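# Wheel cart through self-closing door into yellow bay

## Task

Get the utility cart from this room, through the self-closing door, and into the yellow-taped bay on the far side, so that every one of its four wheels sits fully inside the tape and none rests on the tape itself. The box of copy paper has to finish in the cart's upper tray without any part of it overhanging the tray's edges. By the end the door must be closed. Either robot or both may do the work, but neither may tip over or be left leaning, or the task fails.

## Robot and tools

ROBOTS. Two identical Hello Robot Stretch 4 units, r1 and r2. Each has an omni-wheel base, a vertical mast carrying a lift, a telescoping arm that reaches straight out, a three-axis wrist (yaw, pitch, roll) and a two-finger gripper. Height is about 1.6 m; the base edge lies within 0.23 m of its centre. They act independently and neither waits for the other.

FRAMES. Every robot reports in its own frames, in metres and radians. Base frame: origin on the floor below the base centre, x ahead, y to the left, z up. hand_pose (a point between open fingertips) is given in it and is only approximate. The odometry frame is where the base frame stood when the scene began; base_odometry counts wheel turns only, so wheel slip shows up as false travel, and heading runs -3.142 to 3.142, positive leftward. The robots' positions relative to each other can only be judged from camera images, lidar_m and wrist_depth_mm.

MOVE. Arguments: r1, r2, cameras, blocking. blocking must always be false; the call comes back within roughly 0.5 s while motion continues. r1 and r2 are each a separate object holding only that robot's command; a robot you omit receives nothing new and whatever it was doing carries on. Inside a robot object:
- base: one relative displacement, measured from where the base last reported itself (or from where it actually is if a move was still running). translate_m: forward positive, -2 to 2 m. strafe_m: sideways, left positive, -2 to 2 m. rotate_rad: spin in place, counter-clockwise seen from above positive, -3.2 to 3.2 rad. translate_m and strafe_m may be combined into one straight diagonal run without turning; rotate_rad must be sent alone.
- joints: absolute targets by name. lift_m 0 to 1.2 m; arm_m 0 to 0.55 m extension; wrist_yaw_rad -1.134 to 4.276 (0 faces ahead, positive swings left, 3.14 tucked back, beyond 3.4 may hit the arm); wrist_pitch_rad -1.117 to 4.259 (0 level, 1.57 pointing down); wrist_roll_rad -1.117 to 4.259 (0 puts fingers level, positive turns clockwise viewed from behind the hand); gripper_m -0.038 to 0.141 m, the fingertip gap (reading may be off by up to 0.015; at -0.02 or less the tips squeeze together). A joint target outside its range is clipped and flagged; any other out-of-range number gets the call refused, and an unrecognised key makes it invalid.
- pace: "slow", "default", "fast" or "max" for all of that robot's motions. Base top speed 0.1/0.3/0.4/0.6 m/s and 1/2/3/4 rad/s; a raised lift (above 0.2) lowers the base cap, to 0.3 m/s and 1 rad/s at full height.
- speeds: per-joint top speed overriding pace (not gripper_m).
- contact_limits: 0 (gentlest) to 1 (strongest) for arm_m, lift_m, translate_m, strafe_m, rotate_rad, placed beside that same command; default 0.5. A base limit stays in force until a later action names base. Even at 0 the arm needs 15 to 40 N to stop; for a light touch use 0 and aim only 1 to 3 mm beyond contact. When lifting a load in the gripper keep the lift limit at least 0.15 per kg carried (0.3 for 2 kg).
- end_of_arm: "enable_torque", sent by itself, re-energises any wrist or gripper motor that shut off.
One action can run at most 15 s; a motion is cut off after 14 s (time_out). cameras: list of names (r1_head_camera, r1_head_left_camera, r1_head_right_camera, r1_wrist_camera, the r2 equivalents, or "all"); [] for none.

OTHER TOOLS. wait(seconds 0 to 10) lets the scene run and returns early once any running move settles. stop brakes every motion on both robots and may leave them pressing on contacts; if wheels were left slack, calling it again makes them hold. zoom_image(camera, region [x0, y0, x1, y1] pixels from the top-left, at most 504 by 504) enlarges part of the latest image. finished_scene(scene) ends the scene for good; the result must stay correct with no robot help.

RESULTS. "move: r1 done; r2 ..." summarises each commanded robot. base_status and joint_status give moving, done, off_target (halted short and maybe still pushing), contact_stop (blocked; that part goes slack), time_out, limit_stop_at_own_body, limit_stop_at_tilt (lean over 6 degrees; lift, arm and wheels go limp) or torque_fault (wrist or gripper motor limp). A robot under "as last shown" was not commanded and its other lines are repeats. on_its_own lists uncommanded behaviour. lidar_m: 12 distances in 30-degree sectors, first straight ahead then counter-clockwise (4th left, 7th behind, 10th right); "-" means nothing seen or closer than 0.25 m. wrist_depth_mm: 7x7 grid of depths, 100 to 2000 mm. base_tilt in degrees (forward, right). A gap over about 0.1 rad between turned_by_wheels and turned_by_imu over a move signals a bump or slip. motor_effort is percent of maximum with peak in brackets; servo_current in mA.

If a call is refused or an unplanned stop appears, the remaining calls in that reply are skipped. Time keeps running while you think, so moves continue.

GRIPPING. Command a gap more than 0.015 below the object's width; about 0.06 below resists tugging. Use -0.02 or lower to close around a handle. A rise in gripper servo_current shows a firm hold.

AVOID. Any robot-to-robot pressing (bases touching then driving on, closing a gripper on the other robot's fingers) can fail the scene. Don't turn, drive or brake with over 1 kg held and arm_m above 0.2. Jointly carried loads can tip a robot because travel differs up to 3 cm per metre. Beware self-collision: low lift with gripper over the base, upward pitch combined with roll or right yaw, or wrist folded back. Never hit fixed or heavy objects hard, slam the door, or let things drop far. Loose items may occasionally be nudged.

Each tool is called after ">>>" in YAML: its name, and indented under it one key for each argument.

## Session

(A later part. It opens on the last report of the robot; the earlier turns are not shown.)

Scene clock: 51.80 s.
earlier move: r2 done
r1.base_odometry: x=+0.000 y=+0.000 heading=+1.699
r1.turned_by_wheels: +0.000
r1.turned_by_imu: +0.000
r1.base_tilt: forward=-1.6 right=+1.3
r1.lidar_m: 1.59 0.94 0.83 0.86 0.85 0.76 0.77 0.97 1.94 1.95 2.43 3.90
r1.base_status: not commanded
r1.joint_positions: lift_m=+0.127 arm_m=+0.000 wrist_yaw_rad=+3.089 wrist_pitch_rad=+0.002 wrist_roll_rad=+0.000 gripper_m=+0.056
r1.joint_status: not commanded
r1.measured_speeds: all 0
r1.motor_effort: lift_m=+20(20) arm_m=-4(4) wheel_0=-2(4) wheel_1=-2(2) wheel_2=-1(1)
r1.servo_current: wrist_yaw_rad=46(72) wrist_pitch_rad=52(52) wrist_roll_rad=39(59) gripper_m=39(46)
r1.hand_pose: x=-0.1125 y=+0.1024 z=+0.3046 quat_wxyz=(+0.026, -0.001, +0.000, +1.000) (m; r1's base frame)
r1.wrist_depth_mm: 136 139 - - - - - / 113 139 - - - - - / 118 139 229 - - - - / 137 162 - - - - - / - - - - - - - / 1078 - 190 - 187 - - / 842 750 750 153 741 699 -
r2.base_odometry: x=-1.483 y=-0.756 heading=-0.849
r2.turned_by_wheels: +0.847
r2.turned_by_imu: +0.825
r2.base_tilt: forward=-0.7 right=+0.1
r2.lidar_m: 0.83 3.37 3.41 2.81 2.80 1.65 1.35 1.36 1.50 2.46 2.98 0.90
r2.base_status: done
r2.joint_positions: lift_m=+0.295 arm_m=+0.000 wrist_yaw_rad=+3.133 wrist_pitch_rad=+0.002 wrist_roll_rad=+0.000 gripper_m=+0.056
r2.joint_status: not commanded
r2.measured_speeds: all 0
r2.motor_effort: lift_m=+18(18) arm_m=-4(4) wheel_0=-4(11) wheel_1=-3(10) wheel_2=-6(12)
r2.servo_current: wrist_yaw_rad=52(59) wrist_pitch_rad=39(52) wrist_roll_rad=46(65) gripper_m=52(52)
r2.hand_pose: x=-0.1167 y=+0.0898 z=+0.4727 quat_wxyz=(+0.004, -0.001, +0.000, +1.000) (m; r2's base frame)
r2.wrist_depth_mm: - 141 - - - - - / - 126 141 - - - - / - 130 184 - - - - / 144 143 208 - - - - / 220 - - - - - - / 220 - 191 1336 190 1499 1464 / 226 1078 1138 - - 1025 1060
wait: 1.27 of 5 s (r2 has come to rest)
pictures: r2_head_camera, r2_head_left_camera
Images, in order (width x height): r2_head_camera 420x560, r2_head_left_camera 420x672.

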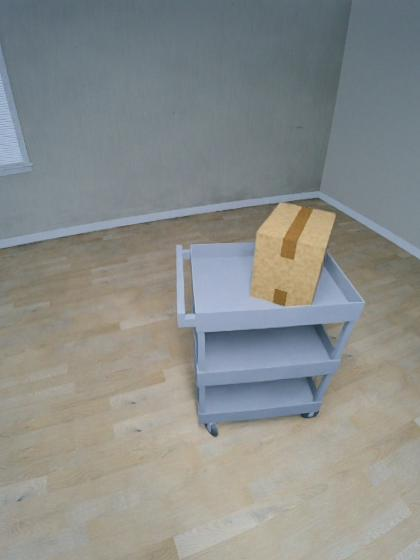

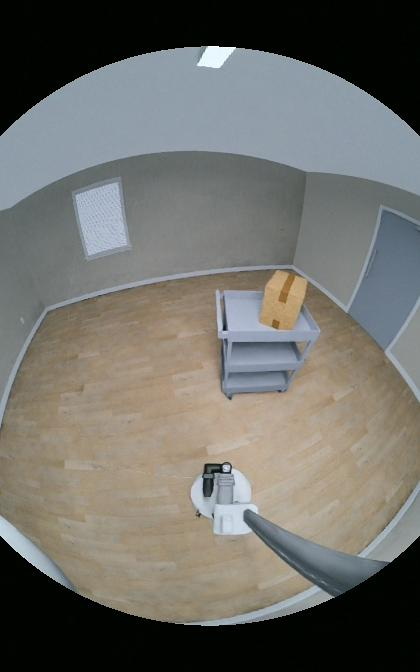

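>>> move:
  blocking: false
  r1: {"base":{"rotate_rad":1.18}}
  r2: {"base":{"rotate_rad":-1.26}}

>>> wait:
  seconds: 3

>>> wait:
  seconds: 1

>>> move:
  blocking: false
  r1: {"base":{"strafe_m":-1.2},"joints":{"lift_m":0.2}}
  r2: {"base":{"translate_m":-0.76,"strafe_m":1.18}}

>>> wait:
  seconds: 6

>>> wait:
  seconds: 2
  cameras: ["all"]

Scene clock: 164.97 s.
move: r1 moving; r2 moving
r1.base_odometry: x=+0.000 y=+0.000 heading=+1.951
r1.turned_by_wheels: +0.252
r1.turned_by_imu: +0.253
r1.base_tilt: forward=-1.6 right=+1.3
r1.lidar_m: 1.13 0.86 0.83 0.92 0.80 0.77 0.84 1.27 1.94 2.06 3.08 2.50
r1.base_status: rotate_rad moving
r1.joint_positions: lift_m=+0.127 arm_m=+0.000 wrist_yaw_rad=+3.089 wrist_pitch_rad=+0.002 wrist_roll_rad=+0.000 gripper_m=+0.056
r1.joint_status: not commanded
r1.measured_speeds: translate_m=+0.001 strafe_m=+0.002 rotate_rad=+0.969 lift_m=+0.000 arm_m=+0.000 wrist_yaw_rad=+0.000 wrist_pitch_rad=+0.000 wrist_roll_rad=+0.000
r1.motor_effort: lift_m=+20(20) arm_m=-4(4) wheel_0=-8(8) wheel_1=-7(8) wheel_2=-7(8)
r1.servo_current: wrist_yaw_rad=46(59) wrist_pitch_rad=46(46) wrist_roll_rad=52(72) gripper_m=39(39)
r1.hand_pose: x=-0.1125 y=+0.1024 z=+0.3046 quat_wxyz=(+0.026, -0.001, +0.000, +1.000) (m; r1's base frame)
r1.wrist_depth_mm: 136 139 - - - - - / 113 139 - - - - - / 117 140 229 - - - - / 137 162 - - - - - / - - - - - - - / 1182 1078 190 - 187 - - / 842 741 759 798 741 - -
r2.base_odometry: x=-1.483 y=-0.756 heading=-1.100
r2.turned_by_wheels: -0.250
r2.turned_by_imu: -0.243
r2.base_tilt: forward=-0.7 right=+0.1
r2.lidar_m: 0.83 0.85 3.49 2.95 2.82 2.03 1.43 1.33 1.37 1.85 3.00 0.98
r2.base_status: rotate_rad moving
r2.joint_positions: lift_m=+0.295 arm_m=+0.000 wrist_yaw_rad=+3.133 wrist_pitch_rad=+0.002 wrist_roll_rad=+0.000 gripper_m=+0.056
r2.joint_status: not commanded
r2.measured_speeds: translate_m=-0.002 strafe_m=-0.002 rotate_rad=-0.975 lift_m=+0.000 arm_m=+0.000 wrist_yaw_rad=+0.000 wrist_pitch_rad=+0.000 wrist_roll_rad=+0.000
r2.motor_effort: lift_m=+18(18) arm_m=-4(4) wheel_0=+8(10) wheel_1=+8(10) wheel_2=+11(11)
r2.servo_current: wrist_yaw_rad=33(65) wrist_pitch_rad=39(46) wrist_roll_rad=39(52) gripper_m=52(52)
r2.hand_pose: x=-0.1167 y=+0.0898 z=+0.4727 quat_wxyz=(+0.004, -0.001, +0.000, +1.000) (m; r2's base frame)
r2.wrist_depth_mm: - 141 - - - - - / - 127 141 - - - - / - 129 185 - - - - / 144 143 207 - - - - / 220 - - - - - - / 220 - 193 1397 190 1618 1464 / 225 1060 1160 - - 1042 1060
pictures: none

Scene clock: 166.30 s.
earlier move: r1 done; r2 moving
r1.base_odometry: x=+0.000 y=+0.000 heading=+2.879
r1.turned_by_wheels: +0.927
r1.turned_by_imu: +0.933
r1.base_tilt: forward=-1.6 right=+1.3
r1.lidar_m: 0.84 0.87 0.82 0.76 0.81 1.08 1.93 2.02 2.70 3.82 1.24 0.89
r1.base_status: done
r1.joint_positions: lift_m=+0.127 arm_m=+0.000 wrist_yaw_rad=+3.089 wrist_pitch_rad=+0.002 wrist_roll_rad=+0.000 gripper_m=+0.056
r1.joint_status: not commanded
r1.measured_speeds: all 0
r1.motor_effort: lift_m=+20(20) arm_m=-4(4) wheel_0=-2(9) wheel_1=-1(8) wheel_2=+0(8)
r1.servo_current: wrist_yaw_rad=46(65) wrist_pitch_rad=39(46) wrist_roll_rad=52(72) gripper_m=46(52)
r1.hand_pose: x=-0.1125 y=+0.1024 z=+0.3046 quat_wxyz=(+0.026, -0.001, +0.000, +1.000) (m; r1's base frame)
r1.wrist_depth_mm: 136 139 - - - - - / 113 139 - - - - - / 118 140 272 - - - - / 137 162 - - - - - / 1708 1661 - - - - - / 1182 1205 194 1182 187 1160 - / 854 750 750 788 798 768 759
r2.base_odometry: x=-1.483 y=-0.756 heading=-2.109
r2.turned_by_wheels: -1.009
r2.turned_by_imu: -0.982
r2.base_tilt: forward=-0.7 right=+0.0
r2.lidar_m: 2.98 0.96 0.85 0.84 3.53 2.91 2.82 1.96 1.39 1.35 1.39 1.90
r2.base_status: rotate_rad moving
r2.joint_positions: lift_m=+0.295 arm_m=+0.000 wrist_yaw_rad=+3.133 wrist_pitch_rad=+0.002 wrist_roll_rad=+0.000 gripper_m=+0.056
r2.joint_status: not commanded
r2.measured_speeds: all 0
r2.motor_effort: lift_m=+18(18) arm_m=-4(4) wheel_0=+0(10) wheel_1=+2(10) wheel_2=+5(12)
r2.servo_current: wrist_yaw_rad=46(65) wrist_pitch_rad=39(46) wrist_roll_rad=46(59) gripper_m=52(52)
r2.hand_pose: x=-0.1167 y=+0.0898 z=+0.4727 quat_wxyz=(+0.004, -0.001, +0.000, +1.000) (m; r2's base frame)
r2.wrist_depth_mm: - 141 - - - - - / - 126 150 - - - - / - 129 185 - - - - / 144 143 263 - - - - / 230 - - - - - - / 228 1576 196 1537 190 1661 1464 / 226 1060 1138 - - 1008 1060
wait: 1.33 of 3 s (r1 has come to rest)
pictures: none

Scene clock: 166.37 s.
earlier move: r2 done
r1.base_odometry: x=+0.000 y=+0.000 heading=+2.879
r1.turned_by_wheels: +0.000
r1.turned_by_imu: +0.000
r1.base_tilt: forward=-1.6 right=+1.3
r1.lidar_m: 0.82 0.86 0.82 0.77 0.80 1.09 1.92 2.01 2.69 3.81 1.26 0.91
r1.base_status: done
r1.joint_positions: lift_m=+0.127 arm_m=+0.000 wrist_yaw_rad=+3.089 wrist_pitch_rad=+0.002 wrist_roll_rad=+0.000 gripper_m=+0.056
r1.joint_status: not commanded
r1.measured_speeds: all 0
r1.motor_effort: lift_m=+20(20) arm_m=-4(4) wheel_0=-2(9) wheel_1=-1(8) wheel_2=-1(8)
r1.servo_current: wrist_yaw_rad=52(65) wrist_pitch_rad=46(46) wrist_roll_rad=52(72) gripper_m=46(52)
r1.hand_pose: x=-0.1125 y=+0.1024 z=+0.3046 quat_wxyz=(+0.026, -0.001, +0.000, +1.000) (m; r1's base frame)
r1.wrist_depth_mm: 136 139 - - - - - / 113 139 - - - - - / 118 139 274 - - - - / 137 162 - - - - - / 1661 1708 - - - - - / 1205 1205 193 1182 187 1160 - / 842 750 759 798 798 778 768
r2.base_odometry: x=-1.483 y=-0.756 heading=-2.109
r2.turned_by_wheels: +0.000
r2.turned_by_imu: +0.000
r2.base_tilt: forward=-0.7 right=+0.1
r2.lidar_m: 2.97 0.96 0.84 0.85 3.54 2.94 2.82 1.91 1.41 1.33 1.41 1.92
r2.base_status: done
r2.joint_positions: lift_m=+0.295 arm_m=+0.000 wrist_yaw_rad=+3.133 wrist_pitch_rad=+0.002 wrist_roll_rad=+0.000 gripper_m=+0.056
r2.joint_status: not commanded
r2.measured_speeds: all 0
r2.motor_effort: lift_m=+18(18) arm_m=-4(4) wheel_0=+3(10) wheel_1=+2(10) wheel_2=+5(12)
r2.servo_current: wrist_yaw_rad=46(65) wrist_pitch_rad=39(46) wrist_roll_rad=46(59) gripper_m=46(52)
r2.hand_pose: x=-0.1167 y=+0.0898 z=+0.4727 quat_wxyz=(+0.004, -0.001, +0.000, +1.000) (m; r2's base frame)
r2.wrist_depth_mm: - 140 - - - - - / - 127 150 - - - - / - 129 184 - - - - / 144 144 264 - - - - / 230 - - - - - - / 227 1537 196 1537 190 1661 1464 / 226 1060 1138 - - 1042 1060
wait: 0.07 of 1 s (r2 has come to rest)
pictures: none

Scene clock: 166.87 s.
move: r1 moving; r2 moving
r1.base_odometry: x=+0.009 y=+0.035 heading=+2.879
r1.turned_by_wheels: +0.000
r1.turned_by_imu: +0.000
r1.base_tilt: forward=-1.6 right=+1.3
r1.lidar_m: 0.83 0.88 0.87 0.82 0.83 1.15 1.92 2.02 2.70 3.82 1.28 0.88
r1.base_status: strafe_m moving
r1.joint_positions: lift_m=+0.164 arm_m=+0.000 wrist_yaw_rad=+3.089 wrist_pitch_rad=+0.002 wrist_roll_rad=+0.000 gripper_m=+0.056
r1.joint_status: lift_m moving
r1.measured_speeds: translate_m=+0.000 strafe_m=-0.142 rotate_rad=+0.000 lift_m=+0.144 arm_m=+0.000 wrist_yaw_rad=+0.000 wrist_pitch_rad=+0.000 wrist_roll_rad=+0.000
r1.motor_effort: lift_m=+26(27) arm_m=-4(4) wheel_0=+9(10) wheel_1=-10(11) wheel_2=-1(1)
r1.servo_current: wrist_yaw_rad=46(59) wrist_pitch_rad=39(52) wrist_roll_rad=59(59) gripper_m=46(46)
r1.hand_pose: x=-0.1125 y=+0.1024 z=+0.3420 quat_wxyz=(+0.026, -0.001, +0.000, +1.000) (m; r1's base frame)
r1.wrist_depth_mm: 136 138 - - - - - / 113 139 - - - - - / 117 140 274 - - - - / 137 161 - - - - - / 1808 1863 - - - - - / 1430 1336 194 1336 187 1205 - / 854 831 820 878 866 854 842
r2.base_odometry: x=-1.452 y=-0.755 heading=-2.108
r2.turned_by_wheels: +0.000
r2.turned_by_imu: +0.000
r2.base_tilt: forward=-0.7 right=+0.1
r2.lidar_m: 3.01 0.94 0.83 3.38 3.51 2.93 2.80 1.96 1.42 1.34 1.42 1.95
r2.base_status: translate_m moving; strafe_m moving
r2.joint_positions: lift_m=+0.295 arm_m=+0.000 wrist_yaw_rad=+3.133 wrist_pitch_rad=+0.002 wrist_roll_rad=+0.000 gripper_m=+0.056
r2.joint_status: not commanded
r2.measured_speeds: translate_m=-0.067 strafe_m=+0.103 rotate_rad=-0.001 lift_m=+0.000 arm_m=+0.000 wrist_yaw_rad=+0.000 wrist_pitch_rad=+0.000 wrist_roll_rad=+0.000
r2.motor_effort: lift_m=+18(18) arm_m=-4(4) wheel_0=-11(14) wheel_1=+8(9) wheel_2=+9(11)
r2.servo_current: wrist_yaw_rad=46(46) wrist_pitch_rad=39(46) wrist_roll_rad=46(52) gripper_m=52(52)
r2.hand_pose: x=-0.1167 y=+0.0898 z=+0.4727 quat_wxyz=(+0.004, -0.001, +0.000, +1.000) (m; r2's base frame)
r2.wrist_depth_mm: - 141 - - - - - / - 126 151 - - - - / - 130 184 - - - - / 144 144 264 - - - - / 230 - - - - - - / 226 1576 196 1576 190 1618 1464 / 227 1060 1160 - - 1025 1060
pictures: none

Scene clock: 171.70 s.
earlier move: r1 done; r2 moving
r1.base_odometry: x=+0.312 y=+1.159 heading=+2.879
r1.turned_by_wheels: +0.000
r1.turned_by_imu: -0.009
r1.base_tilt: forward=-1.6 right=+1.2
r1.lidar_m: 0.88 0.89 1.24 1.94 2.04 2.01 1.87 1.97 2.60 2.75 1.33 1.01
r1.base_status: done
r1.joint_positions: lift_m=+0.200 arm_m=+0.000 wrist_yaw_rad=+3.089 wrist_pitch_rad=+0.002 wrist_roll_rad=+0.000 gripper_m=+0.056
r1.joint_status: all done
r1.measured_speeds: all 0
r1.motor_effort: lift_m=+24(27) arm_m=-4(4) wheel_0=+1(10) wheel_1=-2(11) wheel_2=-1(2)
r1.servo_current: wrist_yaw_rad=59(72) wrist_pitch_rad=46(52) wrist_roll_rad=59(78) gripper_m=39(52)
r1.hand_pose: x=-0.1125 y=+0.1024 z=+0.3772 quat_wxyz=(+0.026, -0.001, +0.000, +1.000) (m; r1's base frame)
r1.wrist_depth_mm: 136 138 - - - - - / 112 139 - - - - - / 116 139 262 - - - - / 137 160 - - - - - / - - - - - - - / 1366 1576 193 1430 188 1397 1366 / 960 904 904 153 946 904 976
r2.base_odometry: x=-0.117 y=-0.709 heading=-2.108
r2.turned_by_wheels: +0.000
r2.turned_by_imu: -0.001
r2.base_tilt: forward=-0.7 right=+0.1
r2.lidar_m: 0.99 3.21 2.35 2.24 2.34 2.17 2.05 2.16 2.61 2.49 2.58 0.98
r2.base_status: translate_m moving; strafe_m moving
r2.joint_positions: lift_m=+0.295 arm_m=+0.000 wrist_yaw_rad=+3.133 wrist_pitch_rad=+0.002 wrist_roll_rad=+0.000 gripper_m=+0.056
r2.joint_status: not commanded
r2.measured_speeds: translate_m=-0.076 strafe_m=+0.117 rotate_rad=-0.001 lift_m=+0.000 arm_m=+0.000 wrist_yaw_rad=+0.000 wrist_pitch_rad=+0.000 wrist_roll_rad=+0.000
r2.motor_effort: lift_m=+18(18) arm_m=-4(4) wheel_0=-3(15) wheel_1=+3(9) wheel_2=+5(11)
r2.servo_current: wrist_yaw_rad=39(65) wrist_pitch_rad=33(52) wrist_roll_rad=39(59) gripper_m=46(59)
r2.hand_pose: x=-0.1167 y=+0.0898 z=+0.4727 quat_wxyz=(+0.004, -0.001, +0.000, +1.000) (m; r2's base frame)
r2.wrist_depth_mm: - 141 - - - - - / - 126 150 - - - - / - 129 185 - - - - / 144 144 264 - - - - / 229 - - - - - - / 227 1576 196 1576 190 1576 1499 / 226 1060 1138 - - 1042 1078
wait: 4.83 of 6 s (r1 has come to rest)
pictures: none

Scene clock: 172.53 s.
earlier move: r2 done
r1.base_odometry: x=+0.312 y=+1.159 heading=+2.879
r1.turned_by_wheels: +0.000
r1.turned_by_imu: +0.000
r1.base_tilt: forward=-1.6 right=+1.3
r1.lidar_m: 0.91 0.92 1.26 1.96 2.03 1.99 1.90 1.97 2.63 2.71 1.36 1.02
r1.base_status: done
r1.joint_positions: lift_m=+0.200 arm_m=+0.000 wrist_yaw_rad=+3.089 wrist_pitch_rad=+0.002 wrist_roll_rad=+0.000 gripper_m=+0.056
r1.joint_status: all done
r1.measured_speeds: all 0
r1.motor_effort: lift_m=+24(27) arm_m=-4(4) wheel_0=+1(10) wheel_1=-1(11) wheel_2=+0(2)
r1.servo_current: wrist_yaw_rad=46(72) wrist_pitch_rad=46(52) wrist_roll_rad=39(78) gripper_m=33(52)
r1.hand_pose: x=-0.1125 y=+0.1024 z=+0.3772 quat_wxyz=(+0.026, -0.001, +0.000, +1.000) (m; r1's base frame)
r1.wrist_depth_mm: 136 138 - - - - - / 113 139 - - - - - / 116 139 262 - - - - / 137 159 - - - - - / - - - - - - - / 1430 1618 194 1430 187 1430 1366 / 960 904 917 154 960 917 960
r2.base_odometry: x=-0.080 y=-0.707 heading=-2.108
r2.turned_by_wheels: +0.000
r2.turned_by_imu: +0.000
r2.base_tilt: forward=-0.7 right=+0.1
r2.lidar_m: 1.01 3.17 2.34 2.18 2.29 2.12 2.07 2.12 2.63 2.52 2.62 1.02
r2.base_status: done
r2.joint_positions: lift_m=+0.295 arm_m=+0.000 wrist_yaw_rad=+3.133 wrist_pitch_rad=+0.002 wrist_roll_rad=+0.000 gripper_m=+0.056
r2.joint_status: not commanded
r2.measured_speeds: all 0
r2.motor_effort: lift_m=+18(18) arm_m=-4(4) wheel_0=-2(15) wheel_1=+2(9) wheel_2=+4(11)
r2.servo_current: wrist_yaw_rad=39(65) wrist_pitch_rad=39(52) wrist_roll_rad=46(65) gripper_m=52(59)
r2.hand_pose: x=-0.1167 y=+0.0898 z=+0.4727 quat_wxyz=(+0.004, -0.001, +0.000, +1.000) (m; r2's base frame)
r2.wrist_depth_mm: - 141 - - - - - / - 126 151 - - - - / - 130 185 - - - - / 144 143 264 - - - - / 229 - - - - - - / 228 1576 196 1537 190 1576 1464 / 226 1078 1160 - - 1060 1060
wait: 0.83 of 2 s (r2 has come to rest)
pictures: r1_head_camera, r1_head_left_camera, r1_head_right_camera, r1_wrist_camera, r2_head_camera, r2_head_left_camera, r2_head_right_camera, r2_wrist_camera
Images, in order (width x height): r1_head_camera 420x560, r1_head_left_camera 420x672, r1_head_right_camera 420x672, r1_wrist_camera 616x392, r2_head_camera 420x560, r2_head_left_camera 420x672, r2_head_right_camera 420x672, r2_wrist_camera 616x392.

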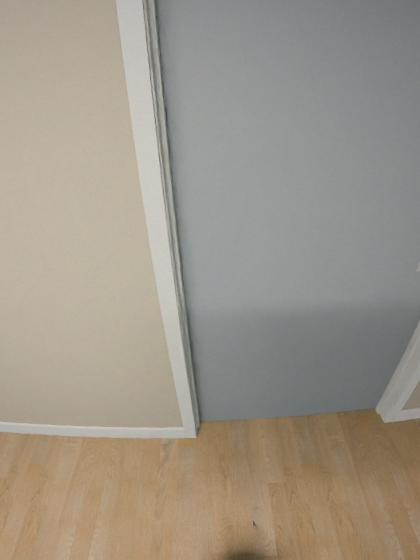

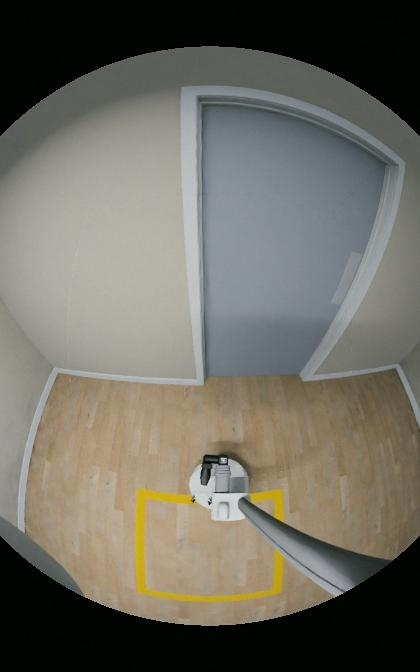

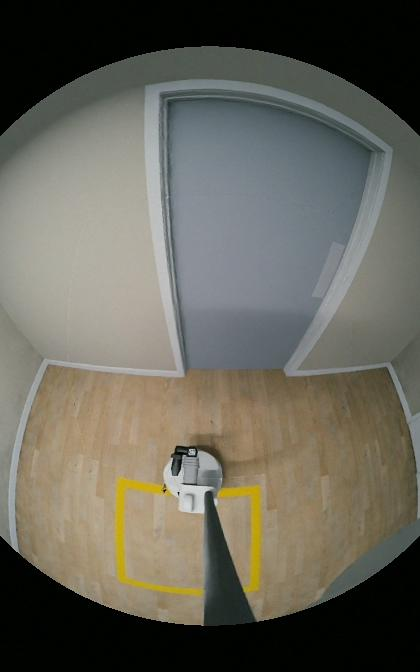

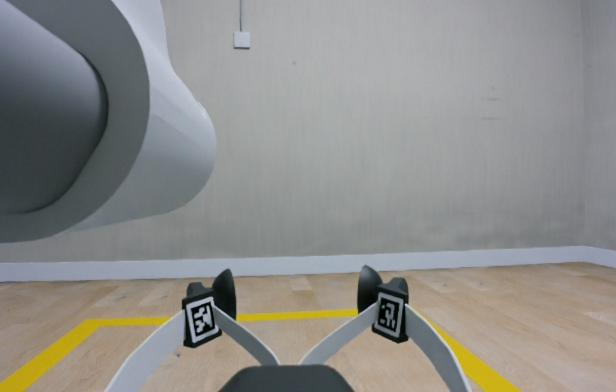

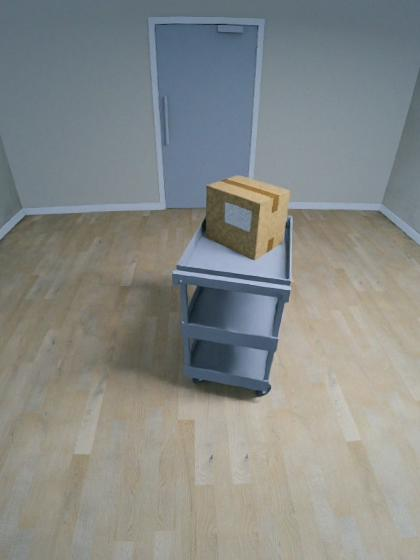

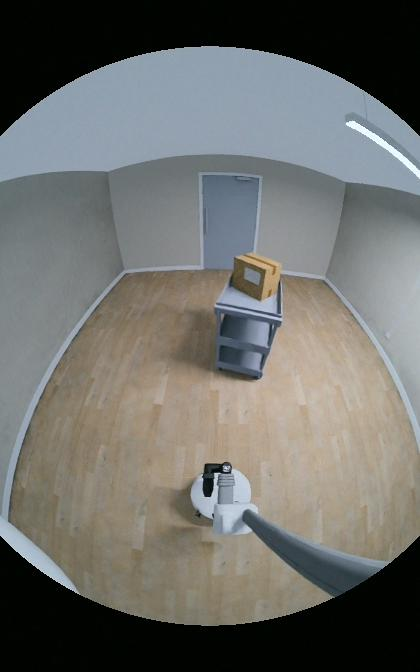

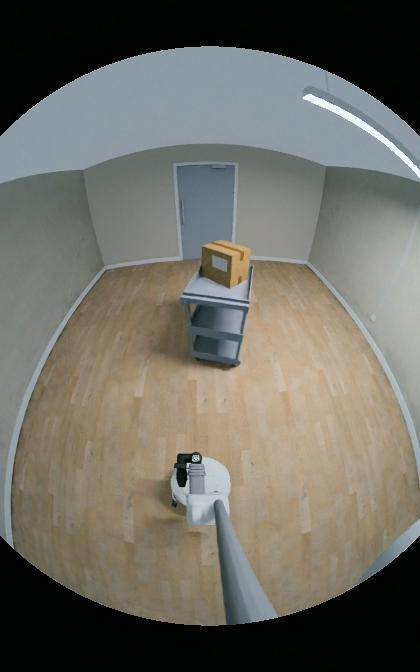

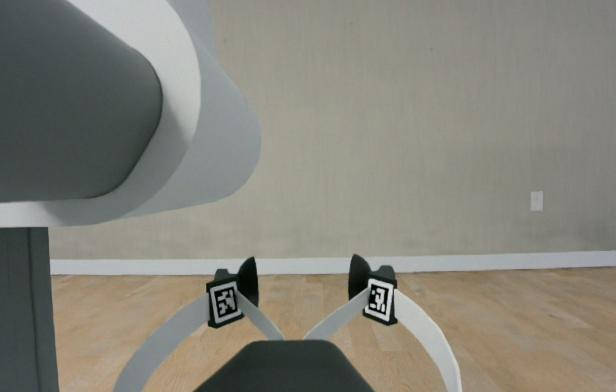

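>>> move:
  blocking: false
  r1: {"base":{"strafe_m":-0.40}}

>>> wait:
  seconds: 4
  cameras: ["r1_head_camera","r1_head_left_camera","r1_head_right_camera"]

Scene clock: 212.83 s.
move: r1 moving
r1.base_odometry: x=+0.321 y=+1.194 heading=+2.879
r1.turned_by_wheels: +0.000
r1.turned_by_imu: -0.001
r1.base_tilt: forward=-1.6 right=+1.3
r1.lidar_m: 0.87 0.90 1.26 2.00 2.07 1.95 1.88 1.96 2.64 2.71 1.32 1.02
r1.base_status: strafe_m moving
r1.joint_positions: lift_m=+0.200 arm_m=+0.000 wrist_yaw_rad=+3.089 wrist_pitch_rad=+0.002 wrist_roll_rad=+0.000 gripper_m=+0.056
r1.joint_status: not commanded
r1.measured_speeds: translate_m=+0.000 strafe_m=-0.139 rotate_rad=+0.000 lift_m=+0.000 arm_m=+0.000 wrist_yaw_rad=+0.000 wrist_pitch_rad=+0.000 wrist_roll_rad=+0.000
r1.motor_effort: lift_m=+24(24) arm_m=-4(4) wheel_0=+8(10) wheel_1=-10(11) wheel_2=-1(1)
r1.servo_current: wrist_yaw_rad=59(59) wrist_pitch_rad=39(46) wrist_roll_rad=52(65) gripper_m=46(46)
r1.hand_pose: x=-0.1125 y=+0.1024 z=+0.3772 quat_wxyz=(+0.026, -0.001, +0.000, +1.000) (m; r1's base frame)
r1.wrist_depth_mm: 136 138 - - - - - / 113 139 - - - - - / 114 139 267 - - - - / 137 163 - - - - - / - - - - - - - / 1430 1430 194 1430 187 1397 1366 / 1025 891 904 153 931 878 976
r2: as last shown
r2.lidar_m: 1.01 3.17 2.32 2.17 2.27 2.15 2.07 2.15 2.65 2.52 2.64 1.03
r2.motor_effort: lift_m=+18(18) arm_m=-4(4) wheel_0=-2(2) wheel_1=+2(3) wheel_2=+4(5)
r2.servo_current: wrist_yaw_rad=52(65) wrist_pitch_rad=39(46) wrist_roll_rad=46(59) gripper_m=46(52)
r2.wrist_depth_mm: - 141 - - - - - / - 126 150 - - - - / - 129 185 - - - - / 144 143 264 - - - - / 229 - - - - - - / 228 1537 196 1537 190 1661 1464 / 226 1078 1160 - - 1042 1060
pictures: none

Scene clock: 215.00 s.
earlier move: r1 done
r1.base_odometry: x=+0.416 y=+1.545 heading=+2.879
r1.turned_by_wheels: +0.000
r1.turned_by_imu: -0.003
r1.base_tilt: forward=-1.6 right=+1.3
r1.lidar_m: 0.96 0.99 1.25 2.36 2.44 1.98 1.84 1.96 2.49 2.35 1.36 1.03
r1.base_status: done
r1.joint_positions: lift_m=+0.200 arm_m=+0.000 wrist_yaw_rad=+3.089 wrist_pitch_rad=+0.002 wrist_roll_rad=+0.000 gripper_m=+0.056
r1.joint_status: not commanded
r1.measured_speeds: all 0
r1.motor_effort: lift_m=+24(24) arm_m=-4(4) wheel_0=-1(10) wheel_1=+0(11) wheel_2=+0(2)
r1.servo_current: wrist_yaw_rad=52(65) wrist_pitch_rad=46(52) wrist_roll_rad=46(65) gripper_m=46(52)
r1.hand_pose: x=-0.1125 y=+0.1024 z=+0.3772 quat_wxyz=(+0.026, -0.001, +0.000, +1.000) (m; r1's base frame)
r1.wrist_depth_mm: 136 138 - - - - - / 112 139 - - - - - / 116 140 221 - - - - / 136 158 290 - - - - / - - - - - - - / 1430 1430 193 1430 187 1537 1464 / 1008 904 904 153 946 931 946
r2.base_odometry: x=-0.080 y=-0.707 heading=-2.108
r2.turned_by_wheels: +0.000
r2.turned_by_imu: +0.000
r2.base_tilt: forward=-0.7 right=+0.1
r2.lidar_m: 1.01 3.21 2.34 2.20 2.29 2.15 2.05 2.14 2.62 2.49 2.59 1.01
r2.base_status: not commanded
r2.joint_positions: lift_m=+0.295 arm_m=+0.000 wrist_yaw_rad=+3.133 wrist_pitch_rad=+0.002 wrist_roll_rad=+0.000 gripper_m=+0.056
r2.joint_status: not commanded
r2.measured_speeds: all 0
r2.motor_effort: lift_m=+18(18) arm_m=-4(4) wheel_0=-2(2) wheel_1=+2(3) wheel_2=+4(5)
r2.servo_current: wrist_yaw_rad=52(65) wrist_pitch_rad=39(46) wrist_roll_rad=52(59) gripper_m=52(52)
r2.hand_pose: x=-0.1167 y=+0.0898 z=+0.4727 quat_wxyz=(+0.004, -0.001, +0.000, +1.000) (m; r2's base frame)
r2.wrist_depth_mm: - 140 - - - - - / - 126 150 - - - - / - 129 185 - - - - / 144 144 263 - - - - / 229 - - - - - - / 228 1576 196 1576 190 1618 1464 / 226 1078 1138 - - 1025 1078
wait: 2.17 of 4 s (r1 has come to rest)
pictures: r1_head_camera, r1_head_left_camera, r1_head_right_camera
Images, in order (width x height): r1_head_camera 420x560, r1_head_left_camera 420x672, r1_head_right_camera 420x672.

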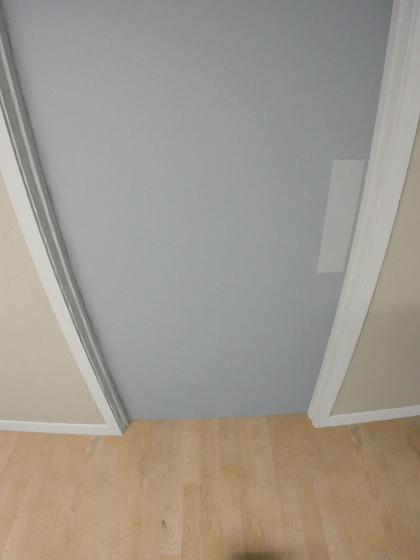

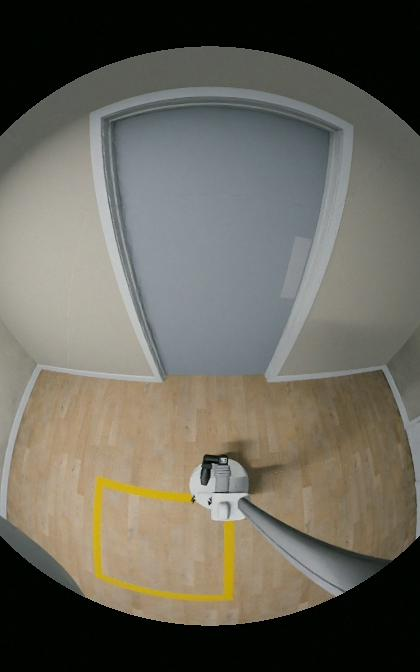

